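# Find the matching hidden domino and extend the line

## Task

Among the face-down dominoes exactly one fits an open end of the domino line; identify it (tipping a domino over onto the table is allowed as long as nothing of the robot is in contact with it when it lands). Place that domino lying flat and face up, with its matching half in contact with that end, so the line continues in a straight direction. Every domino already in the line must stay as it was, still touching its neighbours, and all remaining dominoes must end up at least half a domino's width away from the line.

## Robot and tools

Robot: two arms, left_arm and right_arm, each ending in a five-part dexterous hand (index, middle, ring, thumb). right_arm has a right hand; left_arm has its mirror image, a left hand. Base positions in the scene frame: left_arm (-0.021, +0.304, +0.047) m, unrotated; right_arm (+0.046, -0.316, +0.004) m, turned very slightly about z. A camera stand sits behind the arms.

Frames: the scene frame has its origin at table height, halfway between the nominal bases, +z up, +x out over the table, left_arm on the +y side. Fixed cameras and the table use the scene frame. Each arm's reported hand pose, velocities, Hand target and wrist-camera pose use that arm's own base frame, and its motion offsets are along its own base axes.

Hand point: a spot just beyond the index/middle knuckles, on the palm side. Its axes: +z along straight fingers toward the tips, +y out of the palm face (palm surface at y = -0.062 m), +x across the palm away from the thumb on the right hand, toward the thumb on the left hand. Straight fingertips reach about 0.12 m beyond the hand point; a rigid mast behind the wrist on the palm side can collide with objects. Fingertips have rubber caps.

execute_actions(actions, cameras). actions is a list of actions; each action is a list of 1 to 15 rows, each row one control step of 1/30 s; if fewer than 15 rows are given, the final row is held for the remaining steps. Every row is one flat list of 48 numbers covering both arms, each in [-1, 1], in this order: left_arm dx, dy, dz, rx, ry, rz; then 16 left-hand motor numbers; left current_limit; left speed; then the same 24 numbers for right_arm. Both arms must always be filled in.

Arm numbers dx..rz are an offset, not a pose: they are measured from that arm's Hand target at the start of the action, along the arm's base axes, 1.0 = 0.6 m for dx/dy/dz and 180 degrees for the rotation vector (rx, ry, rz), which turns about the Hand target's position. Every row in one action is measured from that same start, so rows do not accumulate inside an action, but each new action starts from the new target, so repeating an offset keeps moving. All zeros re-asks for the current target. Orientation commands are clipped to within 40 degrees of the measured orientation. The hand often stops short of the target (friction, weight, elbow sag under load); if it stays short, command the remaining distance, and command a bit higher when lifting.

Hand numbers per arm, in this exact order: index_mcp, index_abd, index_pip, index_dip, thumb_cmc, thumb_axl, thumb_mcp, thumb_ipl, middle_mcp, middle_abd, middle_pip, middle_dip, ring_mcp, ring_abd, ring_pip, ring_dip. These are absolute goal angles scaled between each hinge's stops. Moving toward -1 bends fingers toward the palm (_mcp straight at +0.75, _pip at +0.58, _dip at +0.70); _abd spreads sideways (straight 0.00); thumb_cmc toward -1 brings the thumb in front of the palm (flat at +0.71); thumb_axl rotates the thumb about its length (straight +0.68); thumb_mcp (+0.23) and thumb_ipl (+0.17) bend it. A 0 is a real goal, not 'unchanged': to keep a hand as it is, resend its hand_goal, current_limit and speed. current_limit maps -1..+1 to 0..550 mA (minimum 11 mA); speed maps to (speed+1)/2 of 8.5 rad/s. Initial values are +0.4 and -0.6; last written values persist.

cameras: list of names (cam_head_left, cam_head_right, cam_high, cam_left_wrist, cam_right_wrist, all 896x504), ["all"], or []. If omitted, images come only with an empty actions list. An unknown name invalidates the call. An empty actions list returns state and images without moving.

Results per arm: end_effector_position (m) and end_effector_quat_wxyz in the base frame (may be off by a few cm); Hand target (the next offset's origin); hand_goal, hand_measured, hand_current_ma (positive pushes toward -1), hand_state per motor (moving, goal, blocked, overload), hand_current_limit, hand_speed; joint velocities (may read 'within noise'), joint torques (include gravity, noisy, offset), motor temperatures, and position samples at some steps.

zoom_image(camera, region): enlarges part of that camera's newest image; region is [x0, y0, x1, y1] in pixels from the top-left, at most 504 wide and 504 tall.

finished_scene(scene): give the current scene number; ends it irreversibly. The domino arrangement must remain correct without the robot touching it.

Gripping: a finger presses only when its goal lies past the object's surface; farther past means harder, up to the current limit. Avoid: any motor at 495 mA or more for 5 s (it shuts off for 10 s); motors reaching 100 °C (arm collapses; MOTOR HOT warns at 85 °C); long stretched holds; pushing toward unreachable poses; arms or hands touching each other; closing a hand on the other hand's fingers; dropping or releasing moving dominoes; hard hits or slams on the table; anything ending up off the table. To stop pressing on something, command the target back beyond the current hand position. Objects may occasionally get nudged by outside pushes.

Each tool is called after "Emit:" in YAML: its name, and indented under it one key for each argument.

## Session

Emit:
execute_actions:
  actions: []

Scene clock: 0.00 s.
left_arm: end_effector_position=(+0.6371, +0.4969, +0.2578) hand_goal=(+0.754, +0.000, +0.576, +0.696, +0.714, +0.678, +0.226, +0.168, +0.754, +0.000, +0.576, +0.696, +0.754, +0.000, +0.576, +0.696) hand_measured=(+0.754, +0.000, +0.576, +0.696, +0.714, +0.678, +0.226, +0.168, +0.754, +0.000, +0.576, +0.696, +0.754, +0.000, +0.576, +0.696) hand_current_ma=(+0, +0, +0, +0, +0, +0, +0, +0, +0, +0, +0, +0, +0, +0, +0, +0) hand_state=(goal, goal, goal, goal, goal, goal, goal, goal, goal, goal, goal, goal, goal, goal, goal, goal) hand_current_limit=0.40 hand_speed=-0.60 end_effector_quat_wxyz=(+0.749, -0.273, +0.603, +0.027) | right_arm: end_effector_position=(+0.4878, -0.0158, +0.2958) hand_goal=(+0.754, +0.000, +0.576, +0.696, +0.714, +0.678, +0.226, +0.168, +0.754, +0.000, +0.576, +0.696, +0.754, +0.000, +0.576, +0.696) hand_measured=(+0.754, +0.000, +0.576, +0.696, +0.714, +0.678, +0.226, +0.168, +0.754, +0.000, +0.576, +0.696, +0.754, +0.000, +0.576, +0.696) hand_current_ma=(+0, +0, +0, +0, +0, +0, +0, +0, +0, +0, +0, +0, +0, +0, +0, +0) hand_state=(goal, goal, goal, goal, goal, goal, goal, goal, goal, goal, goal, goal, goal, goal, goal, goal) hand_current_limit=0.40 hand_speed=-0.60 end_effector_quat_wxyz=(+0.127, +0.933, +0.305, +0.140)
Joint positions: left_arm=[0.61 1.91 1.405 0.629 0.146 -1.978] | right_arm=[0.224 1.354 1.326 -1.232 0.225 1.128]
Joint velocities: within noise
Joint torques (N m): no reading
Motor temperatures (°C): left_arm=[35 31 33 30 31 29] | right_arm=[31 34 28 32 31 26]
Heat: left arm: hottest waist 35 °C; right arm: hottest shoulder 34 °C.
Hand target: left_arm +0.6415, +0.4999, +0.2672; +0.755, -0.269, +0.597, +0.029 | right_arm +0.4939, -0.0145, +0.3066; +0.128, +0.932, +0.303, +0.152

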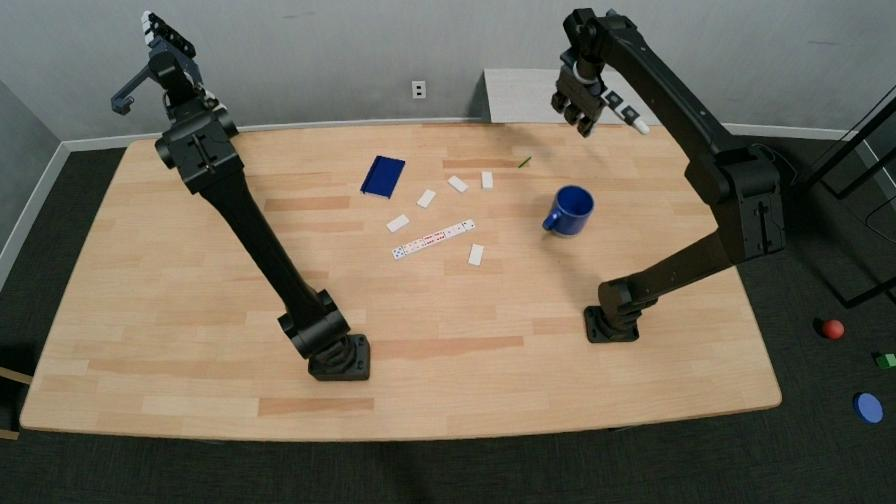

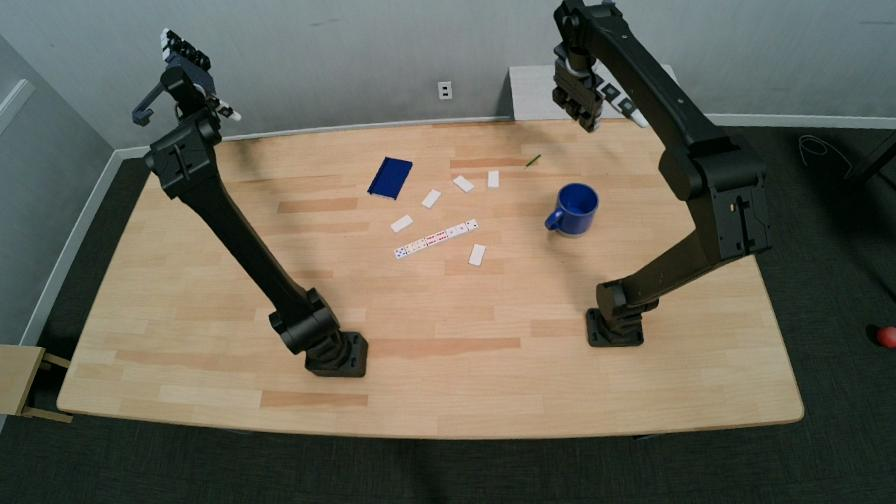

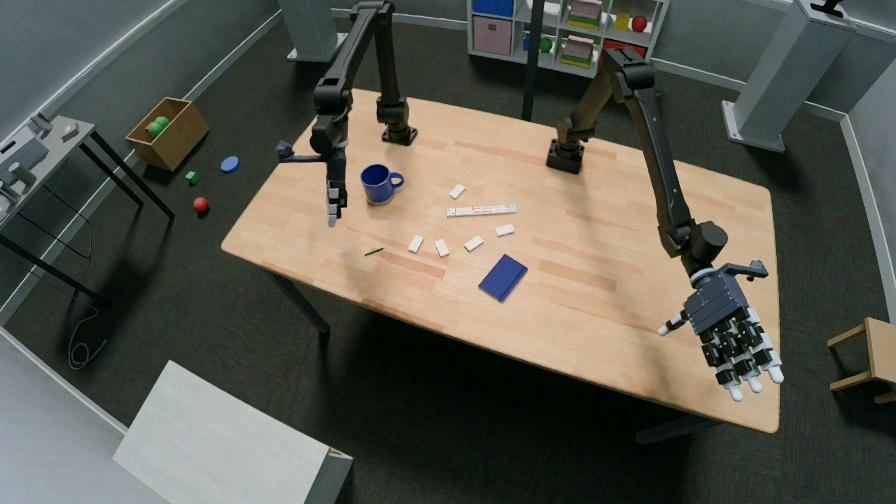

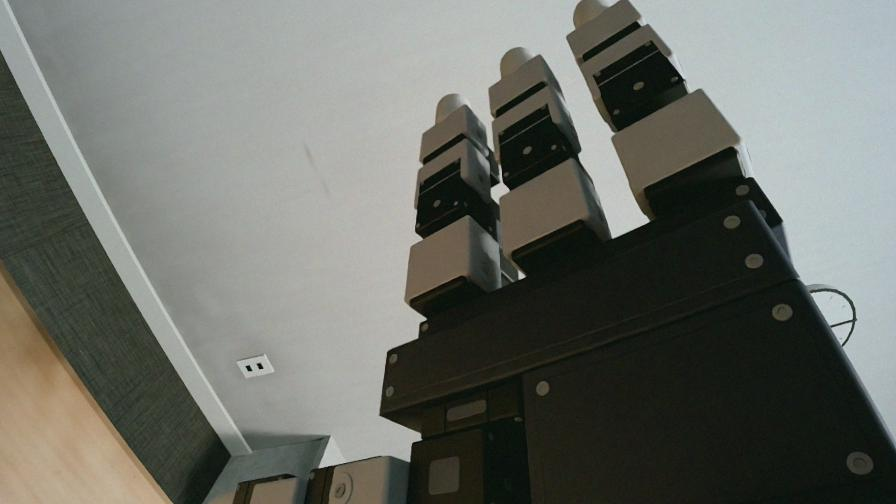

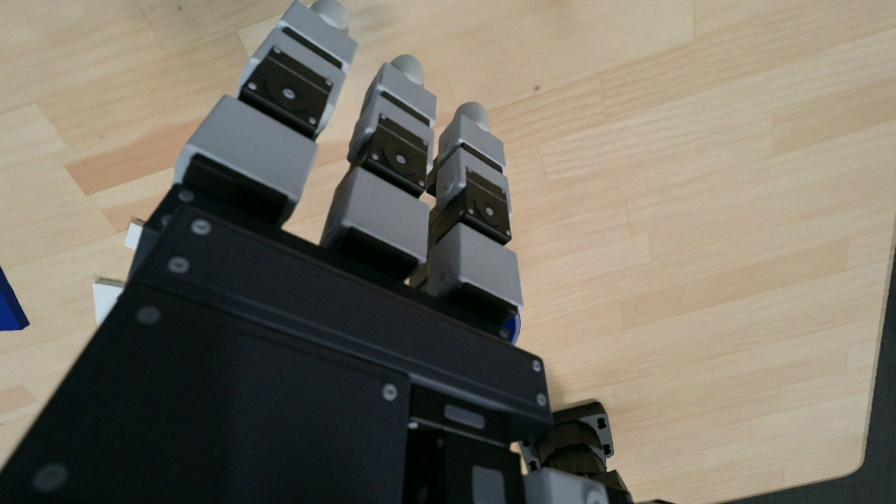

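Emit:
zoom_image:
  camera: "cam_head_left"
  region: [350, 140, 610, 290]

Emit:
zoom_image:
  camera: "cam_head_left"
  region: [380, 210, 490, 270]

Emit:
zoom_image:
  camera: "cam_high"
  region: [400, 170, 540, 270]

Scaled by 1.938 from the camera's 896x504 image, which has a finer 1280x720 frame.

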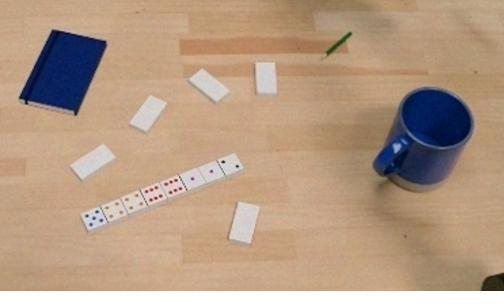

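Scaled by 4.582 from the camera's 896x504 image, which has a finer 1280x720 frame.

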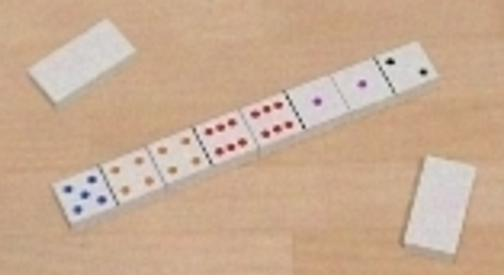

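Scaled by 3.600 from the camera's 896x504 image, which has a finer 1280x720 frame.

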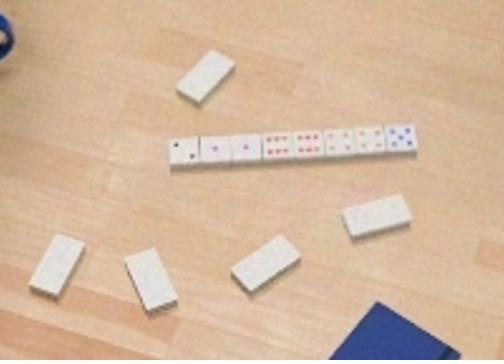

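Emit:
zoom_image:
  camera: "cam_head_left"
  region: [440, 165, 510, 205]

Emit:
zoom_image:
  camera: "cam_head_right"
  region: [380, 160, 510, 270]

Emit:
zoom_image:
  camera: "cam_high"
  region: [340, 150, 530, 270]

Scaled by 7.200 from the camera's 896x504 image, which has a finer 1280x720 frame.

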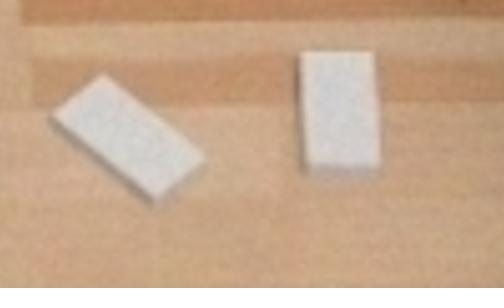

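Scaled by 3.877 from the camera's 896x504 image, which has a finer 1280x720 frame.

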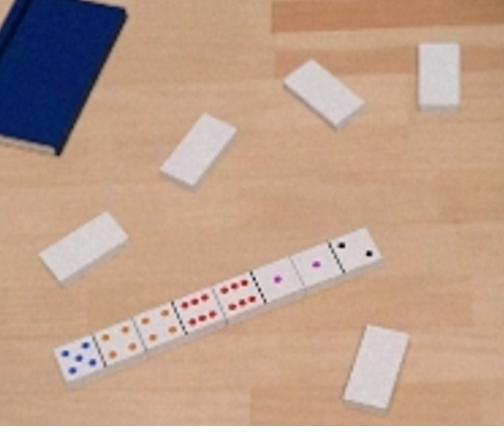

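Scaled by 2.653 from the camera's 896x504 image, which has a finer 1280x720 frame.

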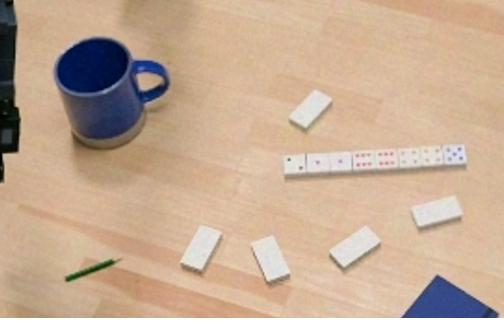

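Emit:
execute_actions:
  actions:
    - [[0,0,0,0,0,0,0.754,0,0.576,0.696,0.714,0.678,0.226,0.168,0.754,0,0.576,0.696,0.754,0,0.576,0.696,0.4,-0.6,0.0003,0.0771,-0.013,-0.0015,0.0219,0.0473,0.753,0.083,0.577,0.696,0.714,0.678,0.226,0.168,0.753,-0.083,0.577,0.696,-0.616,0,-0.591,0.696,0.4,-0.6]]
    - [[0,0,0,0,0,0,0.754,0,0.576,0.696,0.714,0.678,0.226,0.168,0.754,0,0.576,0.696,0.754,0,0.576,0.696,0.4,-0.6,0.0003,0.0771,-0.013,-0.0015,0.0219,0.0473,0.753,0.083,0.577,0.696,0.714,0.678,0.226,0.168,0.753,-0.083,0.577,0.696,-0.616,0,-0.591,0.696,0.4,-0.6]]

Scene clock: 10.77 s.
left_arm: end_effector_position=(+0.6371, +0.4969, +0.2578) hand_goal=(+0.754, +0.000, +0.576, +0.696, +0.714, +0.678, +0.226, +0.168, +0.754, +0.000, +0.576, +0.696, +0.754, +0.000, +0.576, +0.696) hand_measured=(+0.752, +0.000, +0.576, +0.696, +0.712, +0.678, +0.226, +0.168, +0.752, +0.000, +0.576, +0.696, +0.752, +0.002, +0.576, +0.696) hand_current_ma=(+0, +0, +0, +0, +0, +0, +0, +0, +0, +0, +0, +0, +0, +0, +0, +0) hand_state=(goal, goal, goal, goal, goal, goal, goal, goal, goal, goal, goal, goal, goal, goal, goal, goal) hand_current_limit=0.40 hand_speed=-0.60 end_effector_quat_wxyz=(+0.749, -0.273, +0.603, +0.027) | right_arm: end_effector_position=(+0.4789, +0.0749, +0.2723) hand_goal=(+0.754, +0.084, +0.578, +0.696, +0.714, +0.678, +0.226, +0.168, +0.754, -0.082, +0.578, +0.696, -0.616, +0.000, -0.590, +0.696) hand_measured=(+0.754, +0.082, +0.576, +0.696, +0.716, +0.678, +0.224, +0.168, +0.754, -0.078, +0.576, +0.696, -0.598, +0.000, -0.588, +0.696) hand_current_ma=(+0, -1, +0, +0, +0, +0, -1, +0, +0, +1, +0, +0, +20, +0, +1, +0) hand_state=(goal, goal, goal, goal, goal, goal, goal, goal, goal, goal, goal, goal, goal, goal, goal, goal) hand_current_limit=0.40 hand_speed=-0.60 end_effector_quat_wxyz=(+0.086, +0.886, +0.447, +0.090)
Joint positions: left_arm=[0.61 1.91 1.405 0.629 0.146 -1.978] | right_arm=[0.385 1.388 1.335 -1.323 0.155 1.006]
Joint torques (N m): left_arm=[0.85 -14.21 10.7 2.52 0.04 -0.05] | right_arm=[-0.03 -8.82 15.71 0.12 0.46 0.03]
Heat: left arm: hottest elbow 36 °C; right arm: hottest shoulder 34 °C.
Hand target: left_arm +0.6415, +0.4999, +0.2672; +0.755, -0.269, +0.597, +0.029 | right_arm +0.4943, +0.0780, +0.2911; +0.088, +0.884, +0.446, +0.104
Off the commanded pose: left_arm 0.011 m, 1 deg | right_arm 0.024 m, 2 deg.
Step readings (end_effector_position of left_arm | right_arm):
0: (+0.6371, +0.4969, +0.2578) | (+0.4878, -0.0158, +0.2958)
1: (+0.6371, +0.4969, +0.2578) | (+0.4877, -0.0117, +0.2947)
2: (+0.6371, +0.4969, +0.2578) | (+0.4865, -0.0070, +0.2934)
4: (+0.6371, +0.4969, +0.2578) | (+0.4842, +0.0081, +0.2910)
8: (+0.6371, +0.4969, +0.2578) | (+0.4830, +0.0313, +0.2894)
15: (+0.6371, +0.4969, +0.2578) | (+0.4833, +0.0322, +0.2895)
16: (+0.6371, +0.4969, +0.2578) | (+0.4827, +0.0351, +0.2878)
17: (+0.6371, +0.4969, +0.2578) | (+0.4812, +0.0394, +0.2864)
19: (+0.6371, +0.4969, +0.2578) | (+0.4785, +0.0532, +0.2823)
23: (+0.6371, +0.4969, +0.2578) | (+0.4771, +0.0732, +0.2736)
30: (+0.6371, +0.4969, +0.2578) | (+0.4781, +0.0747, +0.2710)

Emit:
execute_actions:
  actions:
    - [[0,0,0,0,0,0,0.754,0,0.576,0.696,0.714,0.678,0.226,0.168,0.754,0,0.576,0.696,0.754,0,0.576,0.696,0.4,-0.6,0.0006,0.1542,-0.013,-0.003,0.0438,0.0946,0.753,0.083,0.577,0.696,0.714,0.678,0.226,0.168,0.753,-0.083,0.577,0.696,-0.616,0,-0.591,0.696,0.4,-0.6]]
    - [[0,0,0,0,0,0,0.754,0,0.576,0.696,0.714,0.678,0.226,0.168,0.754,0,0.576,0.696,0.754,0,0.576,0.696,0.4,-0.6,0.0006,0.1542,-0.013,-0.003,0.0438,0.0946,0.753,0.083,0.577,0.696,0.714,0.678,0.226,0.168,0.753,-0.083,0.577,0.696,-0.616,0,-0.591,0.696,0.4,-0.6]]
  cameras: ["cam_right_wrist","cam_high","cam_head_left"]

Scene clock: 12.50 s.
left_arm: end_effector_position=(+0.6371, +0.4969, +0.2578) hand_goal=(+0.754, +0.000, +0.576, +0.696, +0.714, +0.678, +0.226, +0.168, +0.754, +0.000, +0.576, +0.696, +0.754, +0.000, +0.576, +0.696) hand_measured=(+0.752, +0.000, +0.576, +0.696, +0.712, +0.678, +0.226, +0.168, +0.752, +0.000, +0.576, +0.696, +0.752, +0.002, +0.576, +0.696) hand_current_ma=(+0, +0, +0, +0, +0, +0, +0, +0, +0, +0, +0, +0, +0, +0, +0, +0) hand_state=(goal, goal, goal, goal, goal, goal, goal, goal, goal, goal, goal, goal, goal, goal, goal, goal) hand_current_limit=0.40 hand_speed=-0.60 end_effector_quat_wxyz=(+0.749, -0.273, +0.603, +0.027) | right_arm: end_effector_position=(+0.4823, +0.2586, +0.2593) hand_goal=(+0.754, +0.084, +0.578, +0.696, +0.714, +0.678, +0.226, +0.168, +0.754, -0.082, +0.578, +0.696, -0.616, +0.000, -0.590, +0.696) hand_measured=(+0.752, +0.084, +0.576, +0.696, +0.716, +0.678, +0.222, +0.168, +0.752, -0.080, +0.576, +0.696, -0.598, +0.000, -0.588, +0.696) hand_current_ma=(-1, +0, +0, +0, +0, +0, -2, +0, -1, +1, +0, +0, +19, +0, +1, +0) hand_state=(goal, goal, goal, goal, goal, goal, goal, goal, goal, goal, goal, goal, goal, goal, goal, goal) hand_current_limit=0.40 hand_speed=-0.60 end_effector_quat_wxyz=(-0.002, +0.721, +0.693, -0.014)
Joint positions: left_arm=[0.61 1.91 1.405 0.629 0.146 -1.978] | right_arm=[0.621 1.637 1.648 -1.61 0 0.662]
Joint torques (N m): left_arm=[0.67 -14.1 10.71 2.5 0.04 -0.06] | right_arm=[-0.21 -12.51 14.86 -0.39 0.29 0.05]
Heat: left arm: hottest elbow 36 °C; right arm: hottest shoulder 34 °C.
Hand target: left_arm +0.6415, +0.4999, +0.2672; +0.755, -0.269, +0.597, +0.029 | right_arm +0.4950, +0.2632, +0.2752; +0.000, +0.720, +0.693, +0.000
Off the commanded pose: left_arm 0.011 m, 1 deg | right_arm 0.021 m, 2 deg.
Step readings (end_effector_position of left_arm | right_arm):
0: (+0.6371, +0.4969, +0.2578) | (+0.4789, +0.0749, +0.2723)
1: (+0.6371, +0.4969, +0.2578) | (+0.4776, +0.0839, +0.2711)
2: (+0.6371, +0.4969, +0.2578) | (+0.4754, +0.0919, +0.2702)
4: (+0.6371, +0.4969, +0.2578) | (+0.4743, +0.1241, +0.2713)
8: (+0.6371, +0.4969, +0.2578) | (+0.4776, +0.1713, +0.2712)
15: (+0.6371, +0.4969, +0.2578) | (+0.4799, +0.1687, +0.2664)
16: (+0.6371, +0.4969, +0.2578) | (+0.4789, +0.1750, +0.2666)
17: (+0.6371, +0.4969, +0.2578) | (+0.4770, +0.1817, +0.2662)
19: (+0.6371, +0.4969, +0.2578) | (+0.4786, +0.2114, +0.2695)
23: (+0.6371, +0.4969, +0.2578) | (+0.4811, +0.2584, +0.2679)
30: (+0.6371, +0.4969, +0.2578) | (+0.4810, +0.2598, +0.2588)
camera_calibration:
cam_right_wrist: T_world_to_cam=[[0.550204, -0.835029, -0.00126465, -0.0117961], [-0.557852, -0.368698, 0.743548, 0.121608], [-0.62135, -0.408398, -0.668682, 0.704063], [0, 0, 0, 1]] pos_world=[0.511799, 0.322524, 0.380358]
Images, in order (width x height): cam_head_left 896x504, cam_high 896x504, cam_right_wrist 896x504.

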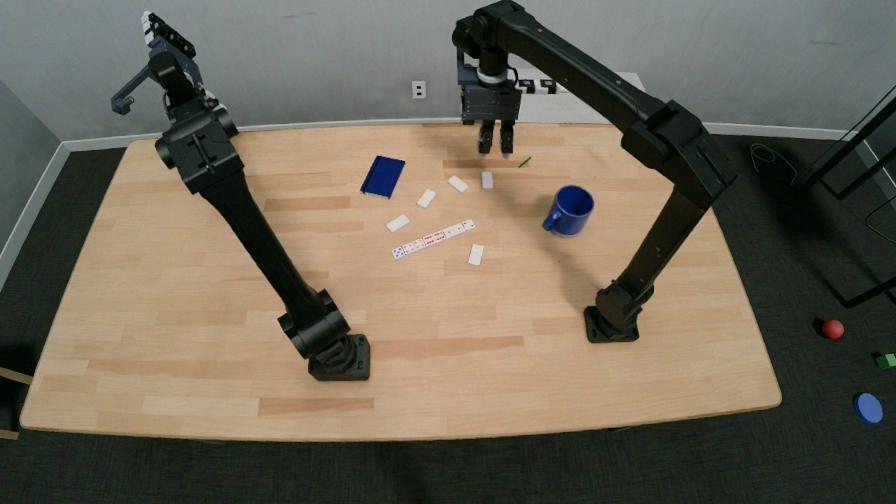

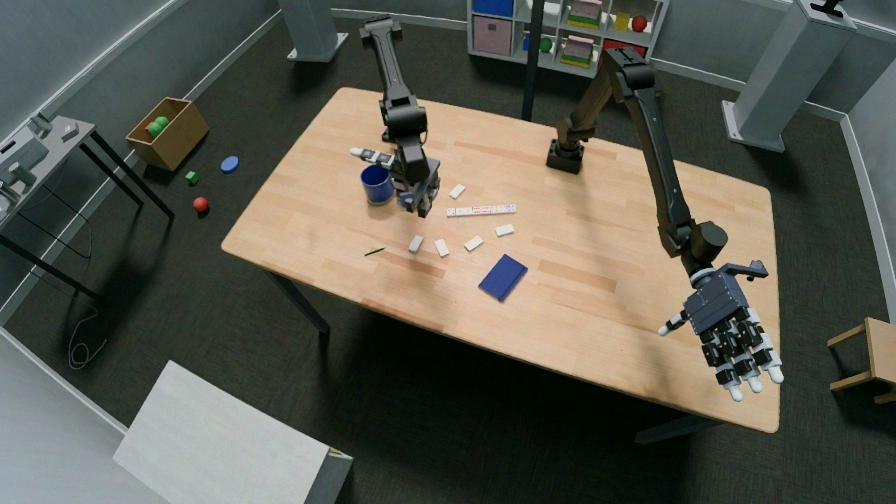

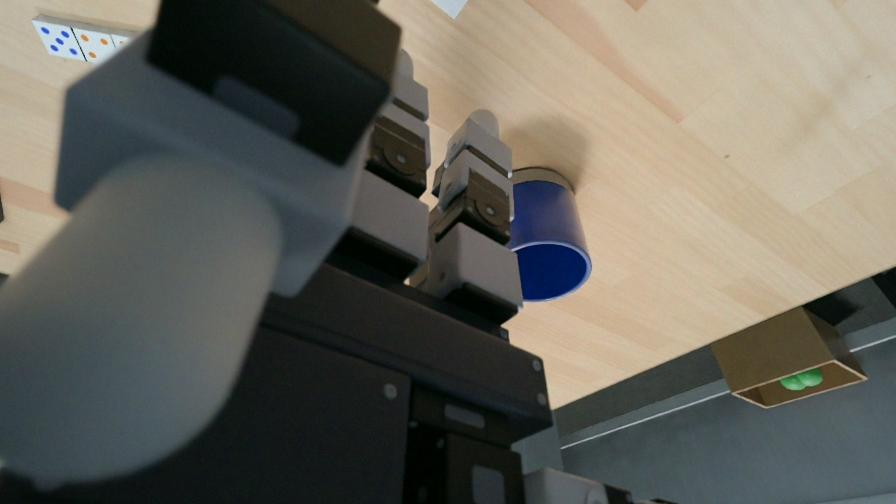

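Emit:
execute_actions:
  actions:
    - [[0,0,0,0,0,0,0.754,0,0.576,0.696,0.714,0.678,0.226,0.168,0.754,0,0.576,0.696,0.754,0,0.576,0.696,0.4,-0.6,0.02,0.01,-0.15,0,0,0,0.753,0.083,0.577,0.696,0.714,0.678,0.226,0.168,0.753,-0.083,0.577,0.696,1,0,-1,-0.17,0.4,-0.6]]
  cameras: ["cam_right_wrist","cam_high","cam_head_left"]

Emit:
zoom_image:
  camera: "cam_head_left"
  region: [430, 110, 540, 210]

Scene clock: 14.90 s.
left_arm: end_effector_position=(+0.6371, +0.4969, +0.2578) hand_goal=(+0.754, +0.000, +0.576, +0.696, +0.714, +0.678, +0.226, +0.168, +0.754, +0.000, +0.576, +0.696, +0.754, +0.000, +0.576, +0.696) hand_measured=(+0.752, +0.000, +0.576, +0.696, +0.712, +0.678, +0.226, +0.168, +0.752, +0.000, +0.576, +0.696, +0.752, +0.002, +0.576, +0.696) hand_current_ma=(+0, +0, +0, +0, +0, +0, +0, +0, +0, +0, +0, +0, +0, +0, +0, +0) hand_state=(goal, goal, goal, goal, goal, goal, goal, goal, goal, goal, goal, goal, goal, goal, goal, goal) hand_current_limit=0.40 hand_speed=-0.60 end_effector_quat_wxyz=(+0.749, -0.273, +0.603, +0.027) | right_arm: end_effector_position=(+0.5012, +0.2720, +0.1850) hand_goal=(+0.754, +0.084, +0.578, +0.696, +0.714, +0.678, +0.226, +0.168, +0.754, -0.082, +0.578, +0.696, +1.000, +0.000, -1.000, -0.170) hand_measured=(+0.754, +0.084, +0.578, +0.696, +0.716, +0.678, +0.224, +0.168, +0.754, -0.080, +0.576, +0.696, +0.996, +0.000, -0.996, -0.168) hand_current_ma=(+0, +0, +0, +0, +1, +0, -1, +0, +0, +1, +0, +0, -3, +0, +2, +1) hand_state=(goal, goal, goal, goal, goal, goal, goal, goal, goal, goal, goal, goal, goal, goal, goal, goal) hand_current_limit=0.40 hand_speed=-0.60 end_effector_quat_wxyz=(-0.001, +0.720, +0.694, -0.005)
Joint positions: left_arm=[0.61 1.91 1.405 0.629 0.146 -1.978] | right_arm=[0.621 1.701 1.532 -1.412 -0.001 0.657]
Joint torques (N m): left_arm=[0.79 -14.21 10.76 2.54 0.02 -0.06] | right_arm=[-0.26 -14.62 9.87 0.5 0.22 0.06]
Heat: left arm: hottest elbow 37 °C; right arm: hottest shoulder 34 °C.
Hand target: left_arm +0.6415, +0.4999, +0.2672; +0.755, -0.269, +0.597, +0.029 | right_arm +0.5070, +0.2691, +0.1854; +0.000, +0.720, +0.693, +0.001
Off the commanded pose: left_arm 0.011 m, 1 deg | right_arm 0.006 m, 1 deg.
Step readings (end_effector_position of left_arm | right_arm):
0: (+0.6371, +0.4969, +0.2578) | (+0.4823, +0.2587, +0.2593)
1: (+0.6371, +0.4969, +0.2578) | (+0.4837, +0.2596, +0.2531)
2: (+0.6371, +0.4969, +0.2578) | (+0.4893, +0.2638, +0.2488)
4: (+0.6371, +0.4969, +0.2578) | (+0.4951, +0.2680, +0.2319)
8: (+0.6371, +0.4969, +0.2578) | (+0.4982, +0.2701, +0.1966)
15: (+0.6371, +0.4969, +0.2578) | (+0.5010, +0.2719, +0.1849)
camera_calibration:
cam_right_wrist: T_world_to_cam=[[0.553726, -0.832696, -0.00242085, -0.0132943], [-0.567087, -0.379227, 0.731163, 0.202194], [-0.609754, -0.403491, -0.682198, 0.666956], [0, 0, 0, 1]] pos_world=[0.528703, 0.334718, 0.307128]
Images, in order (width x height): cam_head_left 896x504, cam_high 896x504, cam_right_wrist 896x504.

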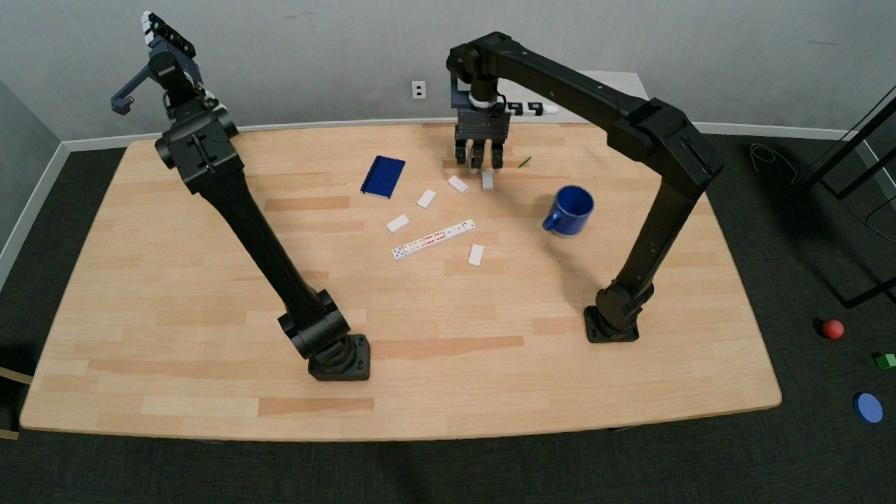

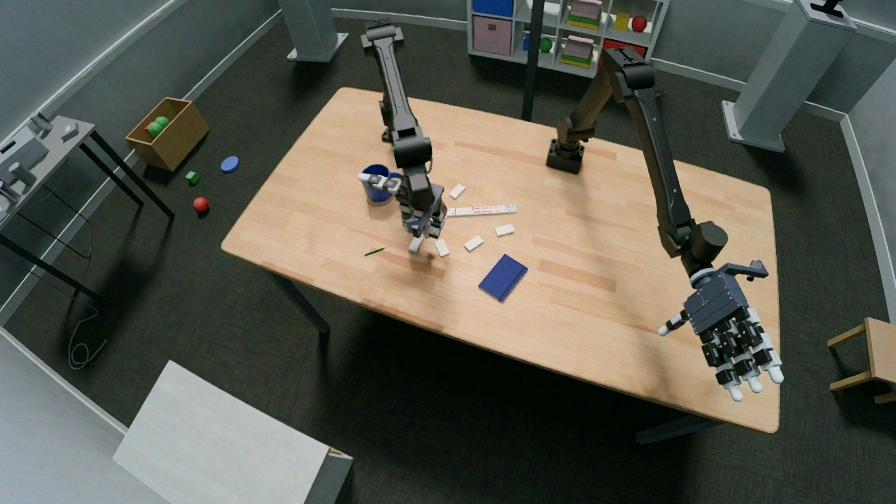

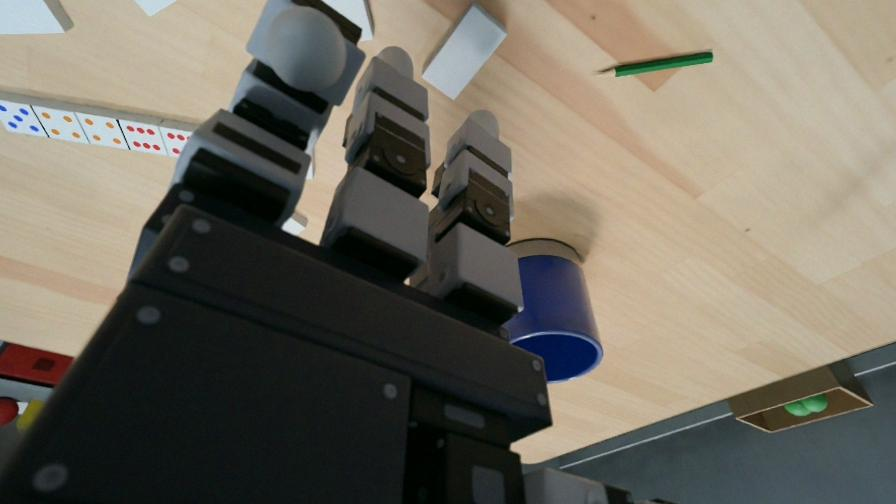

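Scaled by 4.582 from the camera's 896x504 image, which has a finer 1280x720 frame.

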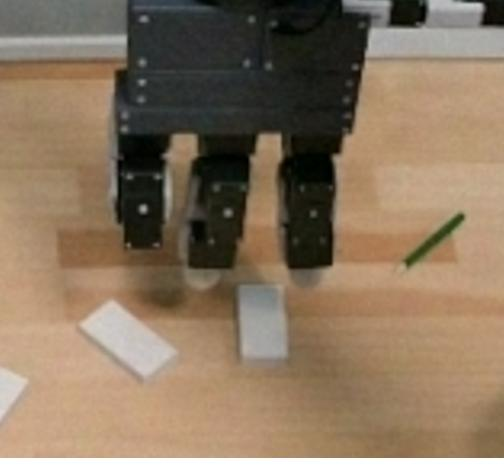

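Emit:
zoom_image:
  camera: "cam_right_wrist"
  region: [370, 0, 550, 140]

Scaled by 2.800 from the camera's 896x504 image, which has a finer 1280x720 frame.

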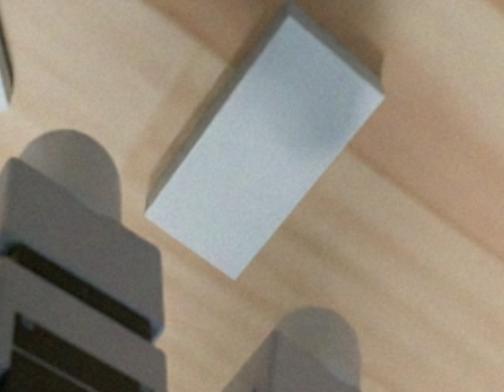

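Emit:
execute_actions:
  actions:
    - [[0,0,0,0,0,0,0.754,0,0.576,0.696,0.714,0.678,0.226,0.168,0.754,0,0.576,0.696,0.754,0,0.576,0.696,0.4,-0.6,0.0088,-0.0288,-0.04,0,0,-0.0072,0.753,0.083,0.577,0.696,0.714,0.678,0.226,0.168,0.753,-0.083,0.577,0.696,1,0,-1,-0.17,0.4,-0.6]]
    - [[0,0,0,0,0,0,0.754,0,0.576,0.696,0.714,0.678,0.226,0.168,0.754,0,0.576,0.696,0.754,0,0.576,0.696,0.4,-0.6,0,0,-0.05,0,0,0,0.753,0.083,0.577,0.696,0.714,0.678,0.226,0.168,0.753,-0.083,0.577,0.696,1,0,-1,-0.17,0.4,-0.6]]
  cameras: ["cam_right_wrist","cam_head_left"]

Emit:
zoom_image:
  camera: "cam_right_wrist"
  region: [370, 0, 550, 140]

Emit:
zoom_image:
  camera: "cam_head_left"
  region: [430, 110, 540, 210]

Scene clock: 17.70 s.
left_arm: end_effector_position=(+0.6371, +0.4969, +0.2578) hand_goal=(+0.754, +0.000, +0.576, +0.696, +0.714, +0.678, +0.226, +0.168, +0.754, +0.000, +0.576, +0.696, +0.754, +0.000, +0.576, +0.696) hand_measured=(+0.752, +0.000, +0.576, +0.696, +0.712, +0.678, +0.226, +0.168, +0.752, +0.000, +0.576, +0.696, +0.752, +0.002, +0.576, +0.696) hand_current_ma=(+0, +0, +0, +0, +0, +0, +0, +0, +0, +0, +0, +0, +0, +0, +0, +0) hand_state=(goal, goal, goal, goal, goal, goal, goal, goal, goal, goal, goal, goal, goal, goal, goal, goal) hand_current_limit=0.40 hand_speed=-0.60 end_effector_quat_wxyz=(+0.749, -0.273, +0.603, +0.027) | right_arm: end_effector_position=(+0.5101, +0.2511, +0.1426) hand_goal=(+0.754, +0.084, +0.578, +0.696, +0.714, +0.678, +0.226, +0.168, +0.754, -0.082, +0.578, +0.696, +1.000, +0.000, -1.000, -0.170) hand_measured=(+0.754, +0.084, +0.578, +0.696, +0.716, +0.678, +0.224, +0.168, +0.754, -0.080, +0.576, +0.696, +0.996, +0.000, -0.996, -0.168) hand_current_ma=(+0, +0, +0, +0, +1, +0, -1, +0, +0, +1, +0, +0, -1, +0, +2, +1) hand_state=(goal, goal, goal, goal, goal, goal, goal, goal, goal, goal, goal, goal, goal, goal, goal, goal) hand_current_limit=0.40 hand_speed=-0.60 end_effector_quat_wxyz=(+0.001, +0.731, +0.683, +0.006)
Joint positions: left_arm=[0.61 1.91 1.405 0.629 0.146 -1.978] | right_arm=[0.581 1.707 1.423 -1.275 0 0.648]
Joint torques (N m): left_arm=[0.79 -14.33 10.67 2.48 0.03 -0.05] | right_arm=[0.56 -12.81 9.14 0.61 0.22 0.05]
Heat: left arm: hottest elbow 37 °C; right arm: hottest shoulder 34 °C.
Hand target: left_arm +0.6415, +0.4999, +0.2672; +0.755, -0.269, +0.597, +0.029 | right_arm +0.5123, +0.2519, +0.1313; +0.000, +0.728, +0.685, +0.000
Off the commanded pose: left_arm 0.011 m, 1 deg | right_arm 0.012 m, 1 deg.
Step readings (end_effector_position of left_arm | right_arm):
0: (+0.6371, +0.4969, +0.2578) | (+0.5012, +0.2720, +0.1850)
1: (+0.6371, +0.4969, +0.2578) | (+0.5019, +0.2704, +0.1824)
2: (+0.6371, +0.4969, +0.2578) | (+0.5045, +0.2691, +0.1803)
4: (+0.6371, +0.4969, +0.2578) | (+0.5065, +0.2651, +0.1740)
8: (+0.6371, +0.4969, +0.2578) | (+0.5068, +0.2544, +0.1662)
15: (+0.6371, +0.4969, +0.2578) | (+0.5098, +0.2509, +0.1665)
16: (+0.6371, +0.4969, +0.2578) | (+0.5099, +0.2510, +0.1641)
17: (+0.6371, +0.4969, +0.2578) | (+0.5120, +0.2524, +0.1617)
19: (+0.6371, +0.4969, +0.2578) | (+0.5130, +0.2530, +0.1550)
23: (+0.6371, +0.4969, +0.2578) | (+0.5091, +0.2505, +0.1431)
30: (+0.6371, +0.4969, +0.2578) | (+0.5101, +0.2511, +0.1426)
camera_calibration:
cam_right_wrist: T_world_to_cam=[[0.527197, -0.849738, -0.00272334, -0.0177802], [-0.592036, -0.369608, 0.716159, 0.242737], [-0.609554, -0.375945, -0.697932, 0.63026], [0, 0, 0, 1]] pos_world=[0.537261, 0.311552, 0.265992]
Images, in order (width x height): cam_head_left 896x504, cam_right_wrist 896x504.

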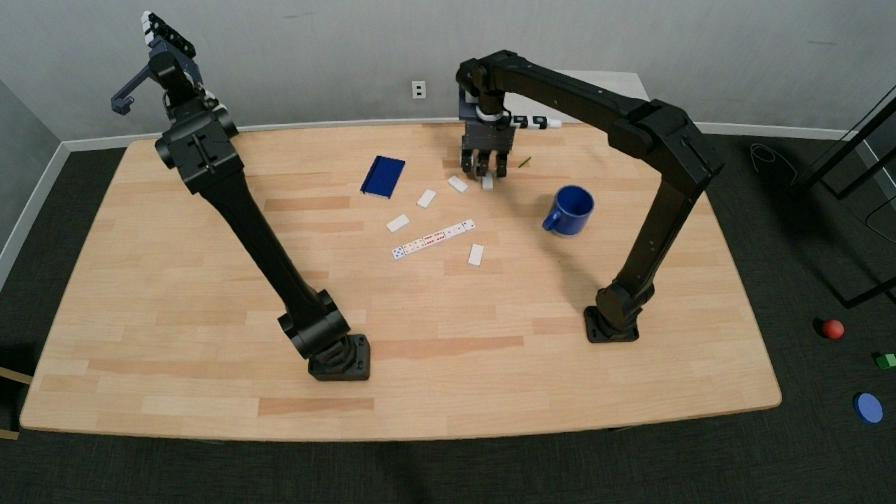

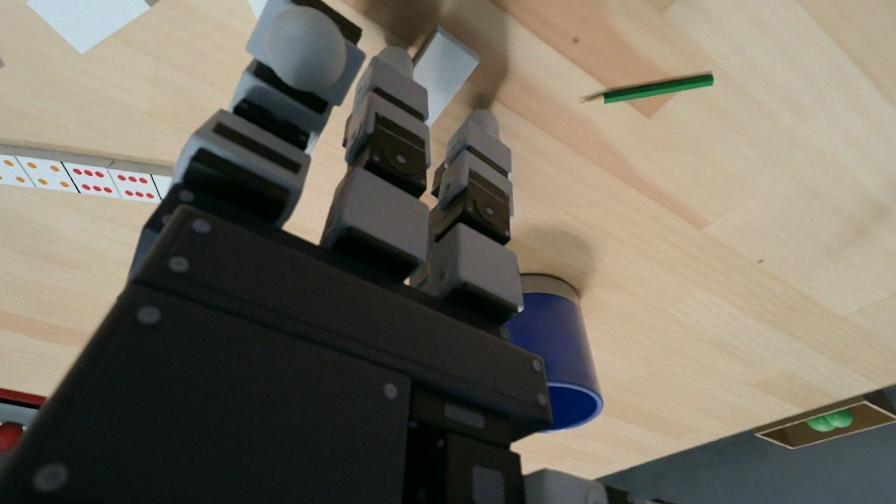

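Scaled by 2.800 from the camera's 896x504 image, which has a finer 1280x720 frame.

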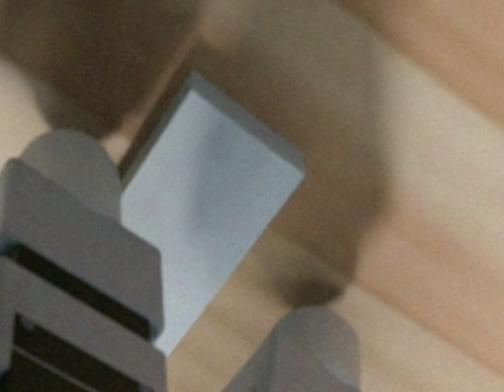

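Scaled by 4.582 from the camera's 896x504 image, which has a finer 1280x720 frame.

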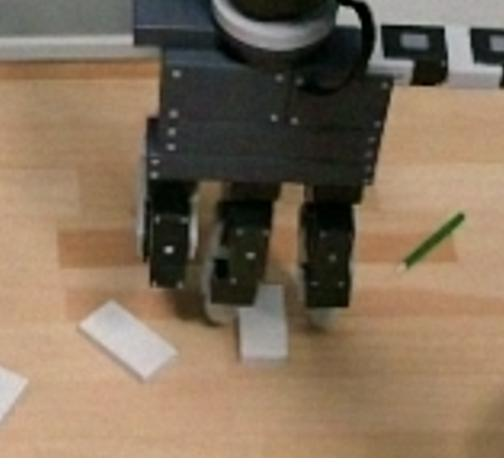

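Emit:
execute_actions:
  actions:
    - [[0,0,0,0,0,0,0.754,0,0.576,0.696,0.714,0.678,0.226,0.168,0.754,0,0.576,0.696,0.754,0,0.576,0.696,0.4,-0.6,-0.005,0.005,-0.02,0,0,0,0.753,0.083,0.577,0.696,0.714,0.678,0.226,0.168,0.753,-0.083,0.577,0.696,1,0,-1,-0.17,0.4,-0.6]]
  cameras: ["cam_right_wrist"]

Emit:
zoom_image:
  camera: "cam_right_wrist"
  region: [370, 0, 550, 140]

Scene clock: 19.70 s.
left_arm: end_effector_position=(+0.6371, +0.4969, +0.2578) hand_goal=(+0.754, +0.000, +0.576, +0.696, +0.714, +0.678, +0.226, +0.168, +0.754, +0.000, +0.576, +0.696, +0.754, +0.000, +0.576, +0.696) hand_measured=(+0.752, +0.000, +0.576, +0.696, +0.712, +0.678, +0.226, +0.168, +0.752, +0.000, +0.576, +0.696, +0.752, +0.002, +0.576, +0.696) hand_current_ma=(+0, +0, +0, +0, +0, +0, +0, +0, +0, +0, +0, +0, +0, +0, +0, +0) hand_state=(goal, goal, goal, goal, goal, goal, goal, goal, goal, goal, goal, goal, goal, goal, goal, goal) hand_current_limit=0.40 hand_speed=-0.60 end_effector_quat_wxyz=(+0.749, -0.273, +0.603, +0.027) | right_arm: end_effector_position=(+0.5107, +0.2516, +0.1359) hand_goal=(+0.754, +0.084, +0.578, +0.696, +0.714, +0.678, +0.226, +0.168, +0.754, -0.082, +0.578, +0.696, +1.000, +0.000, -1.000, -0.170) hand_measured=(+0.754, +0.084, +0.578, +0.696, +0.716, +0.678, +0.224, +0.168, +0.754, -0.080, +0.576, +0.696, +0.996, +0.000, -0.996, -0.168) hand_current_ma=(+0, +0, +0, +0, +1, +0, -1, +0, +0, +1, +0, +0, -1, +0, +2, +1) hand_state=(goal, goal, goal, goal, goal, goal, goal, goal, goal, goal, goal, goal, goal, goal, goal, goal) hand_current_limit=0.40 hand_speed=-0.60 end_effector_quat_wxyz=(+0.002, +0.731, +0.683, +0.011)
Joint positions: left_arm=[0.61 1.91 1.405 0.629 0.146 -1.978] | right_arm=[0.581 1.708 1.405 -1.245 0 0.648]
Joint torques (N m): left_arm=[0.85 -14.15 10.73 2.55 0.03 -0.06] | right_arm=[0.97 -12.45 8.75 0.66 0.2 0.11]
Heat: left arm: hottest elbow 37 °C; right arm: hottest shoulder 34 °C.
Hand target: left_arm +0.6415, +0.4999, +0.2672; +0.755, -0.269, +0.597, +0.029 | right_arm +0.5094, +0.2549, +0.1194; +0.000, +0.728, +0.685, +0.001
Off the commanded pose: left_arm 0.011 m, 1 deg | right_arm 0.017 m, 1 deg.
Step readings (end_effector_position of left_arm | right_arm):
0: (+0.6371, +0.4969, +0.2578) | (+0.5101, +0.2511, +0.1426)
1: (+0.6371, +0.4969, +0.2578) | (+0.5102, +0.2512, +0.1418)
2: (+0.6371, +0.4969, +0.2578) | (+0.5109, +0.2517, +0.1407)
4: (+0.6371, +0.4969, +0.2578) | (+0.5117, +0.2522, +0.1388)
8: (+0.6371, +0.4969, +0.2578) | (+0.5104, +0.2513, +0.1358)
15: (+0.6371, +0.4969, +0.2578) | (+0.5107, +0.2516, +0.1359)
camera_calibration:
cam_right_wrist: T_world_to_cam=[[0.527156, -0.849763, -0.00298129, -0.0177438], [-0.598222, -0.373599, 0.70891, 0.253146], [-0.60352, -0.371923, -0.705292, 0.623126], [0, 0, 0, 1]] pos_world=[0.53686, 0.311252, 0.259975]
Images, in order (width x height): cam_right_wrist 896x504.

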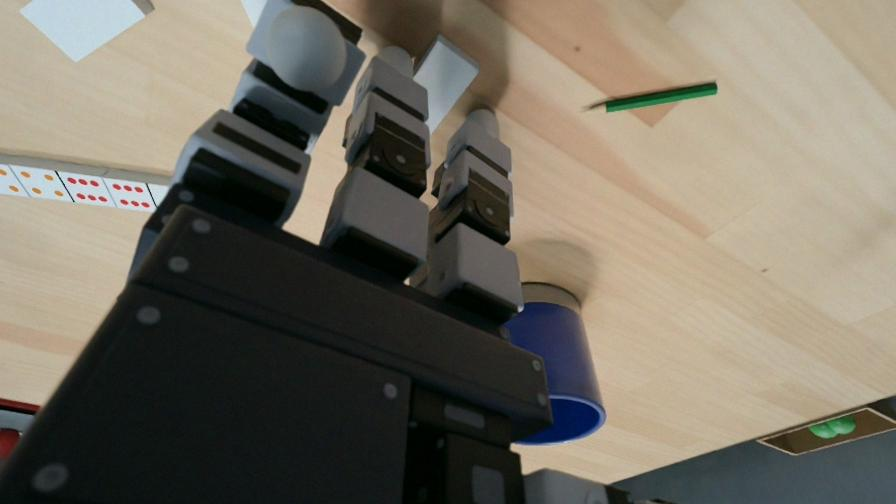

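Scaled by 2.800 from the camera's 896x504 image, which has a finer 1280x720 frame.

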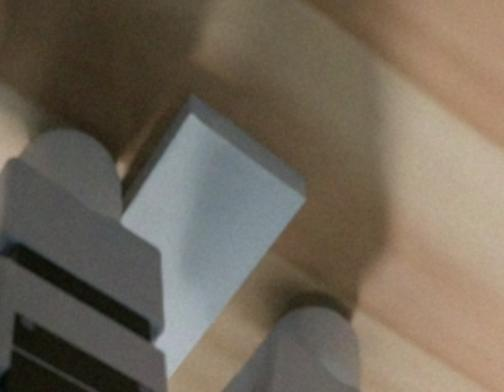

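Emit:
execute_actions:
  actions:
    - [[0,0,0,0,0,0,0.754,0,0.576,0.696,0.714,0.678,0.226,0.168,0.754,0,0.576,0.696,0.754,0,0.576,0.696,0.4,-0.6,-0.007,0.012,-0.022,0,0,0,0.753,0.083,0.577,0.696,0.714,0.678,0.226,0.168,0.753,-0.083,0.577,0.696,1,0,-1,-0.17,0.4,-0.6]]
  cameras: ["cam_right_wrist"]

Emit:
zoom_image:
  camera: "cam_right_wrist"
  region: [370, 0, 550, 140]

Scene clock: 20.60 s.
left_arm: end_effector_position=(+0.6371, +0.4969, +0.2578) hand_goal=(+0.754, +0.000, +0.576, +0.696, +0.714, +0.678, +0.226, +0.168, +0.754, +0.000, +0.576, +0.696, +0.754, +0.000, +0.576, +0.696) hand_measured=(+0.752, +0.000, +0.576, +0.696, +0.712, +0.678, +0.226, +0.168, +0.752, +0.000, +0.576, +0.696, +0.752, +0.002, +0.576, +0.696) hand_current_ma=(+0, +0, +0, +0, +0, +0, +0, +0, +0, +0, +0, +0, +0, +0, +0, +0) hand_state=(goal, goal, goal, goal, goal, goal, goal, goal, goal, goal, goal, goal, goal, goal, goal, goal) hand_current_limit=0.40 hand_speed=-0.60 end_effector_quat_wxyz=(+0.749, -0.273, +0.603, +0.027) | right_arm: end_effector_position=(+0.5101, +0.2581, +0.1331) hand_goal=(+0.754, +0.084, +0.578, +0.696, +0.714, +0.678, +0.226, +0.168, +0.754, -0.082, +0.578, +0.696, +1.000, +0.000, -1.000, -0.170) hand_measured=(+0.754, +0.096, +0.578, +0.696, +0.716, +0.678, +0.222, +0.168, +0.754, -0.082, +0.578, +0.696, +0.998, +0.000, -0.996, -0.168) hand_current_ma=(+0, +8, +0, +0, +1, +0, -2, +0, +0, +0, +0, +0, -1, +0, +2, +1) hand_state=(goal, goal, goal, goal, goal, goal, goal, goal, goal, goal, goal, goal, goal, goal, goal, goal) hand_current_limit=0.40 hand_speed=-0.60 end_effector_quat_wxyz=(+0.005, +0.729, +0.684, +0.018)
Joint positions: left_arm=[0.61 1.91 1.405 0.629 0.146 -1.978] | right_arm=[0.593 1.709 1.394 -1.219 0.005 0.656]
Joint torques (N m): left_arm=[0.67 -14.21 10.73 2.51 0.03 -0.06] | right_arm=[1.2 -11.63 7.86 0.91 0.01 0.17]
Motor temperatures (°C): left_arm=[34 32 38 31 31 29] | right_arm=[31 35 32 32 31 26]
Heat: left arm: hottest elbow 38 °C; right arm: hottest shoulder 35 °C.
Hand target: left_arm +0.6415, +0.4999, +0.2672; +0.755, -0.269, +0.597, +0.029 | right_arm +0.5051, +0.2621, +0.1061; +0.000, +0.728, +0.685, +0.001
Off the commanded pose: left_arm 0.011 m, 1 deg | right_arm 0.028 m, 2 deg.
Step readings (end_effector_position of left_arm | right_arm):
0: (+0.6371, +0.4969, +0.2578) | (+0.5107, +0.2516, +0.1359)
1: (+0.6371, +0.4969, +0.2578) | (+0.5103, +0.2522, +0.1350)
2: (+0.6371, +0.4969, +0.2578) | (+0.5104, +0.2546, +0.1340)
4: (+0.6371, +0.4969, +0.2578) | (+0.5103, +0.2558, +0.1326)
8: (+0.6371, +0.4969, +0.2578) | (+0.5101, +0.2583, +0.1331)
15: (+0.6371, +0.4969, +0.2578) | (+0.5101, +0.2581, +0.1331)
camera_calibration:
cam_right_wrist: T_world_to_cam=[[0.530967, -0.847391, 0.00137002, -0.0150074], [-0.607341, -0.379425, 0.697978, 0.264863], [-0.590941, -0.371436, -0.716118, 0.618055], [0, 0, 0, 1]] pos_world=[0.534064, 0.317346, 0.257752]
Images, in order (width x height): cam_right_wrist 896x504.

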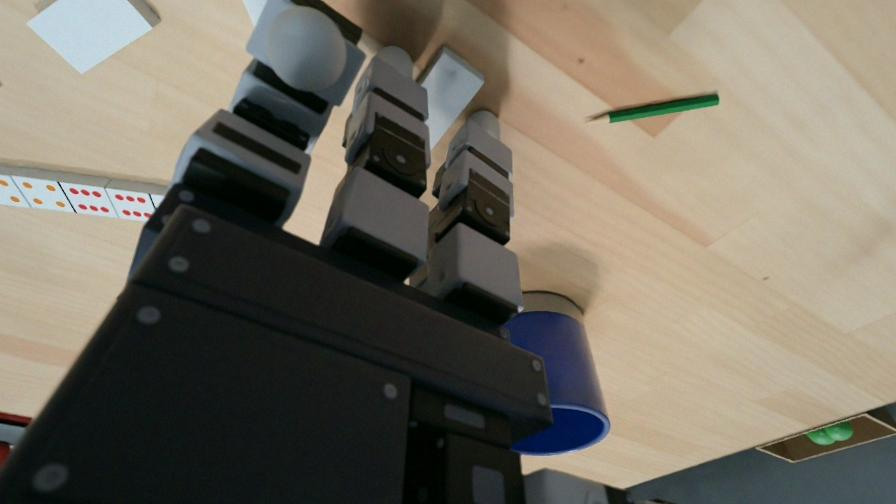

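Scaled by 2.800 from the camera's 896x504 image, which has a finer 1280x720 frame.

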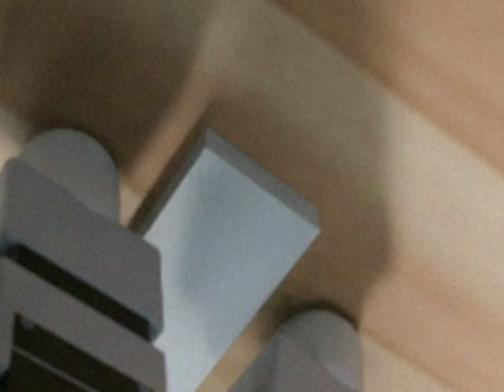

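Emit:
execute_actions:
  actions:
    - [[0,0,0,0,0,0,0.754,0,0.576,0.696,0.714,0.678,0.226,0.168,0.754,0,0.576,0.696,0.754,0,0.576,0.696,0.4,-0.6,-0.018,-0.003,0.014,0,0,0,0.753,0.083,0.577,0.696,0.714,0.678,0.226,0.168,0.753,-0.083,0.577,0.696,1,0,-1,-0.17,0.4,-0.6]]
  cameras: ["cam_right_wrist"]

Emit:
zoom_image:
  camera: "cam_right_wrist"
  region: [370, 0, 550, 140]

Scene clock: 22.00 s.
left_arm: end_effector_position=(+0.6371, +0.4969, +0.2578) hand_goal=(+0.754, +0.000, +0.576, +0.696, +0.714, +0.678, +0.226, +0.168, +0.754, +0.000, +0.576, +0.696, +0.754, +0.000, +0.576, +0.696) hand_measured=(+0.752, +0.000, +0.576, +0.696, +0.712, +0.678, +0.226, +0.168, +0.752, +0.000, +0.576, +0.696, +0.752, +0.002, +0.576, +0.696) hand_current_ma=(+0, +0, +0, +0, +0, +0, +0, +0, +0, +0, +0, +0, +0, +0, +0, +0) hand_state=(goal, goal, goal, goal, goal, goal, goal, goal, goal, goal, goal, goal, goal, goal, goal, goal) hand_current_limit=0.40 hand_speed=-0.60 end_effector_quat_wxyz=(+0.749, -0.273, +0.603, +0.027) | right_arm: end_effector_position=(+0.5062, +0.2593, +0.1318) hand_goal=(+0.754, +0.084, +0.578, +0.696, +0.714, +0.678, +0.226, +0.168, +0.754, -0.082, +0.578, +0.696, +1.000, +0.000, -1.000, -0.170) hand_measured=(+0.744, +0.090, +0.574, +0.694, +0.716, +0.678, +0.222, +0.168, +0.748, -0.082, +0.576, +0.696, +0.998, +0.000, -0.996, -0.168) hand_current_ma=(-8, +3, -2, +0, +1, +0, -2, +0, -4, +0, -1, +0, -1, +0, +2, +1) hand_state=(goal, goal, goal, goal, goal, goal, goal, goal, goal, goal, goal, goal, goal, goal, goal, goal) hand_current_limit=0.40 hand_speed=-0.60 end_effector_quat_wxyz=(+0.006, +0.729, +0.685, +0.016)
Joint positions: left_arm=[0.61 1.91 1.405 0.629 0.146 -1.978] | right_arm=[0.6 1.706 1.387 -1.219 0.007 0.663]
Joint torques (N m): left_arm=[0.85 -14.21 10.71 2.51 0.03 -0.06] | right_arm=[1.32 -13.68 6.95 0.34 -0.09 0.2]
Heat: left arm: hottest elbow 38 °C; right arm: hottest shoulder 35 °C.
Hand target: left_arm +0.6415, +0.4999, +0.2672; +0.755, -0.269, +0.597, +0.029 | right_arm +0.4943, +0.2604, +0.1147; +0.000, +0.728, +0.685, +0.001
Off the commanded pose: left_arm 0.011 m, 1 deg | right_arm 0.021 m, 2 deg.
Step readings (end_effector_position of left_arm | right_arm):
0: (+0.6371, +0.4969, +0.2578) | (+0.5101, +0.2581, +0.1331)
1: (+0.6371, +0.4969, +0.2578) | (+0.5092, +0.2580, +0.1321)
2: (+0.6371, +0.4969, +0.2578) | (+0.5080, +0.2589, +0.1317)
4: (+0.6371, +0.4969, +0.2578) | (+0.5067, +0.2591, +0.1316)
8: (+0.6371, +0.4969, +0.2578) | (+0.5062, +0.2593, +0.1318)
15: (+0.6371, +0.4969, +0.2578) | (+0.5062, +0.2593, +0.1318)
camera_calibration:
cam_right_wrist: T_world_to_cam=[[0.531573, -0.847005, 0.00355164, -0.0126041], [-0.605477, -0.377053, 0.700877, 0.261885], [-0.592307, -0.374717, -0.713274, 0.616403], [0, 0, 0, 1]] pos_world=[0.530365, 0.319046, 0.25616]
Images, in order (width x height): cam_right_wrist 896x504.

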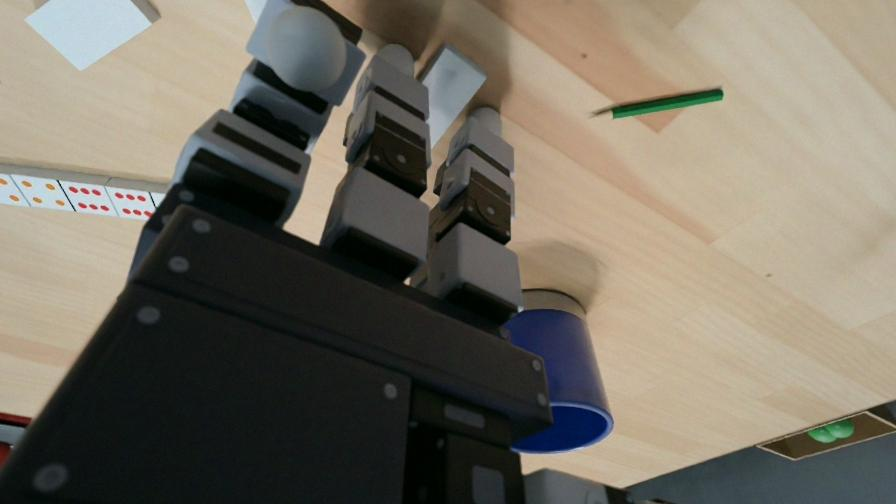

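Scaled by 2.800 from the camera's 896x504 image, which has a finer 1280x720 frame.

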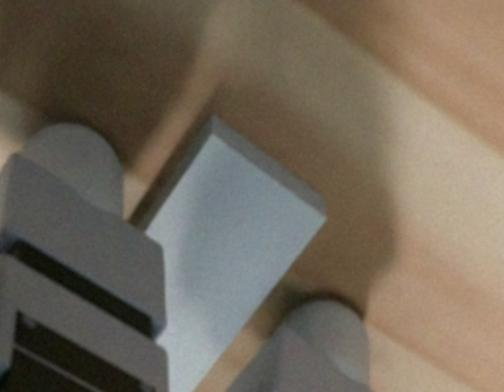

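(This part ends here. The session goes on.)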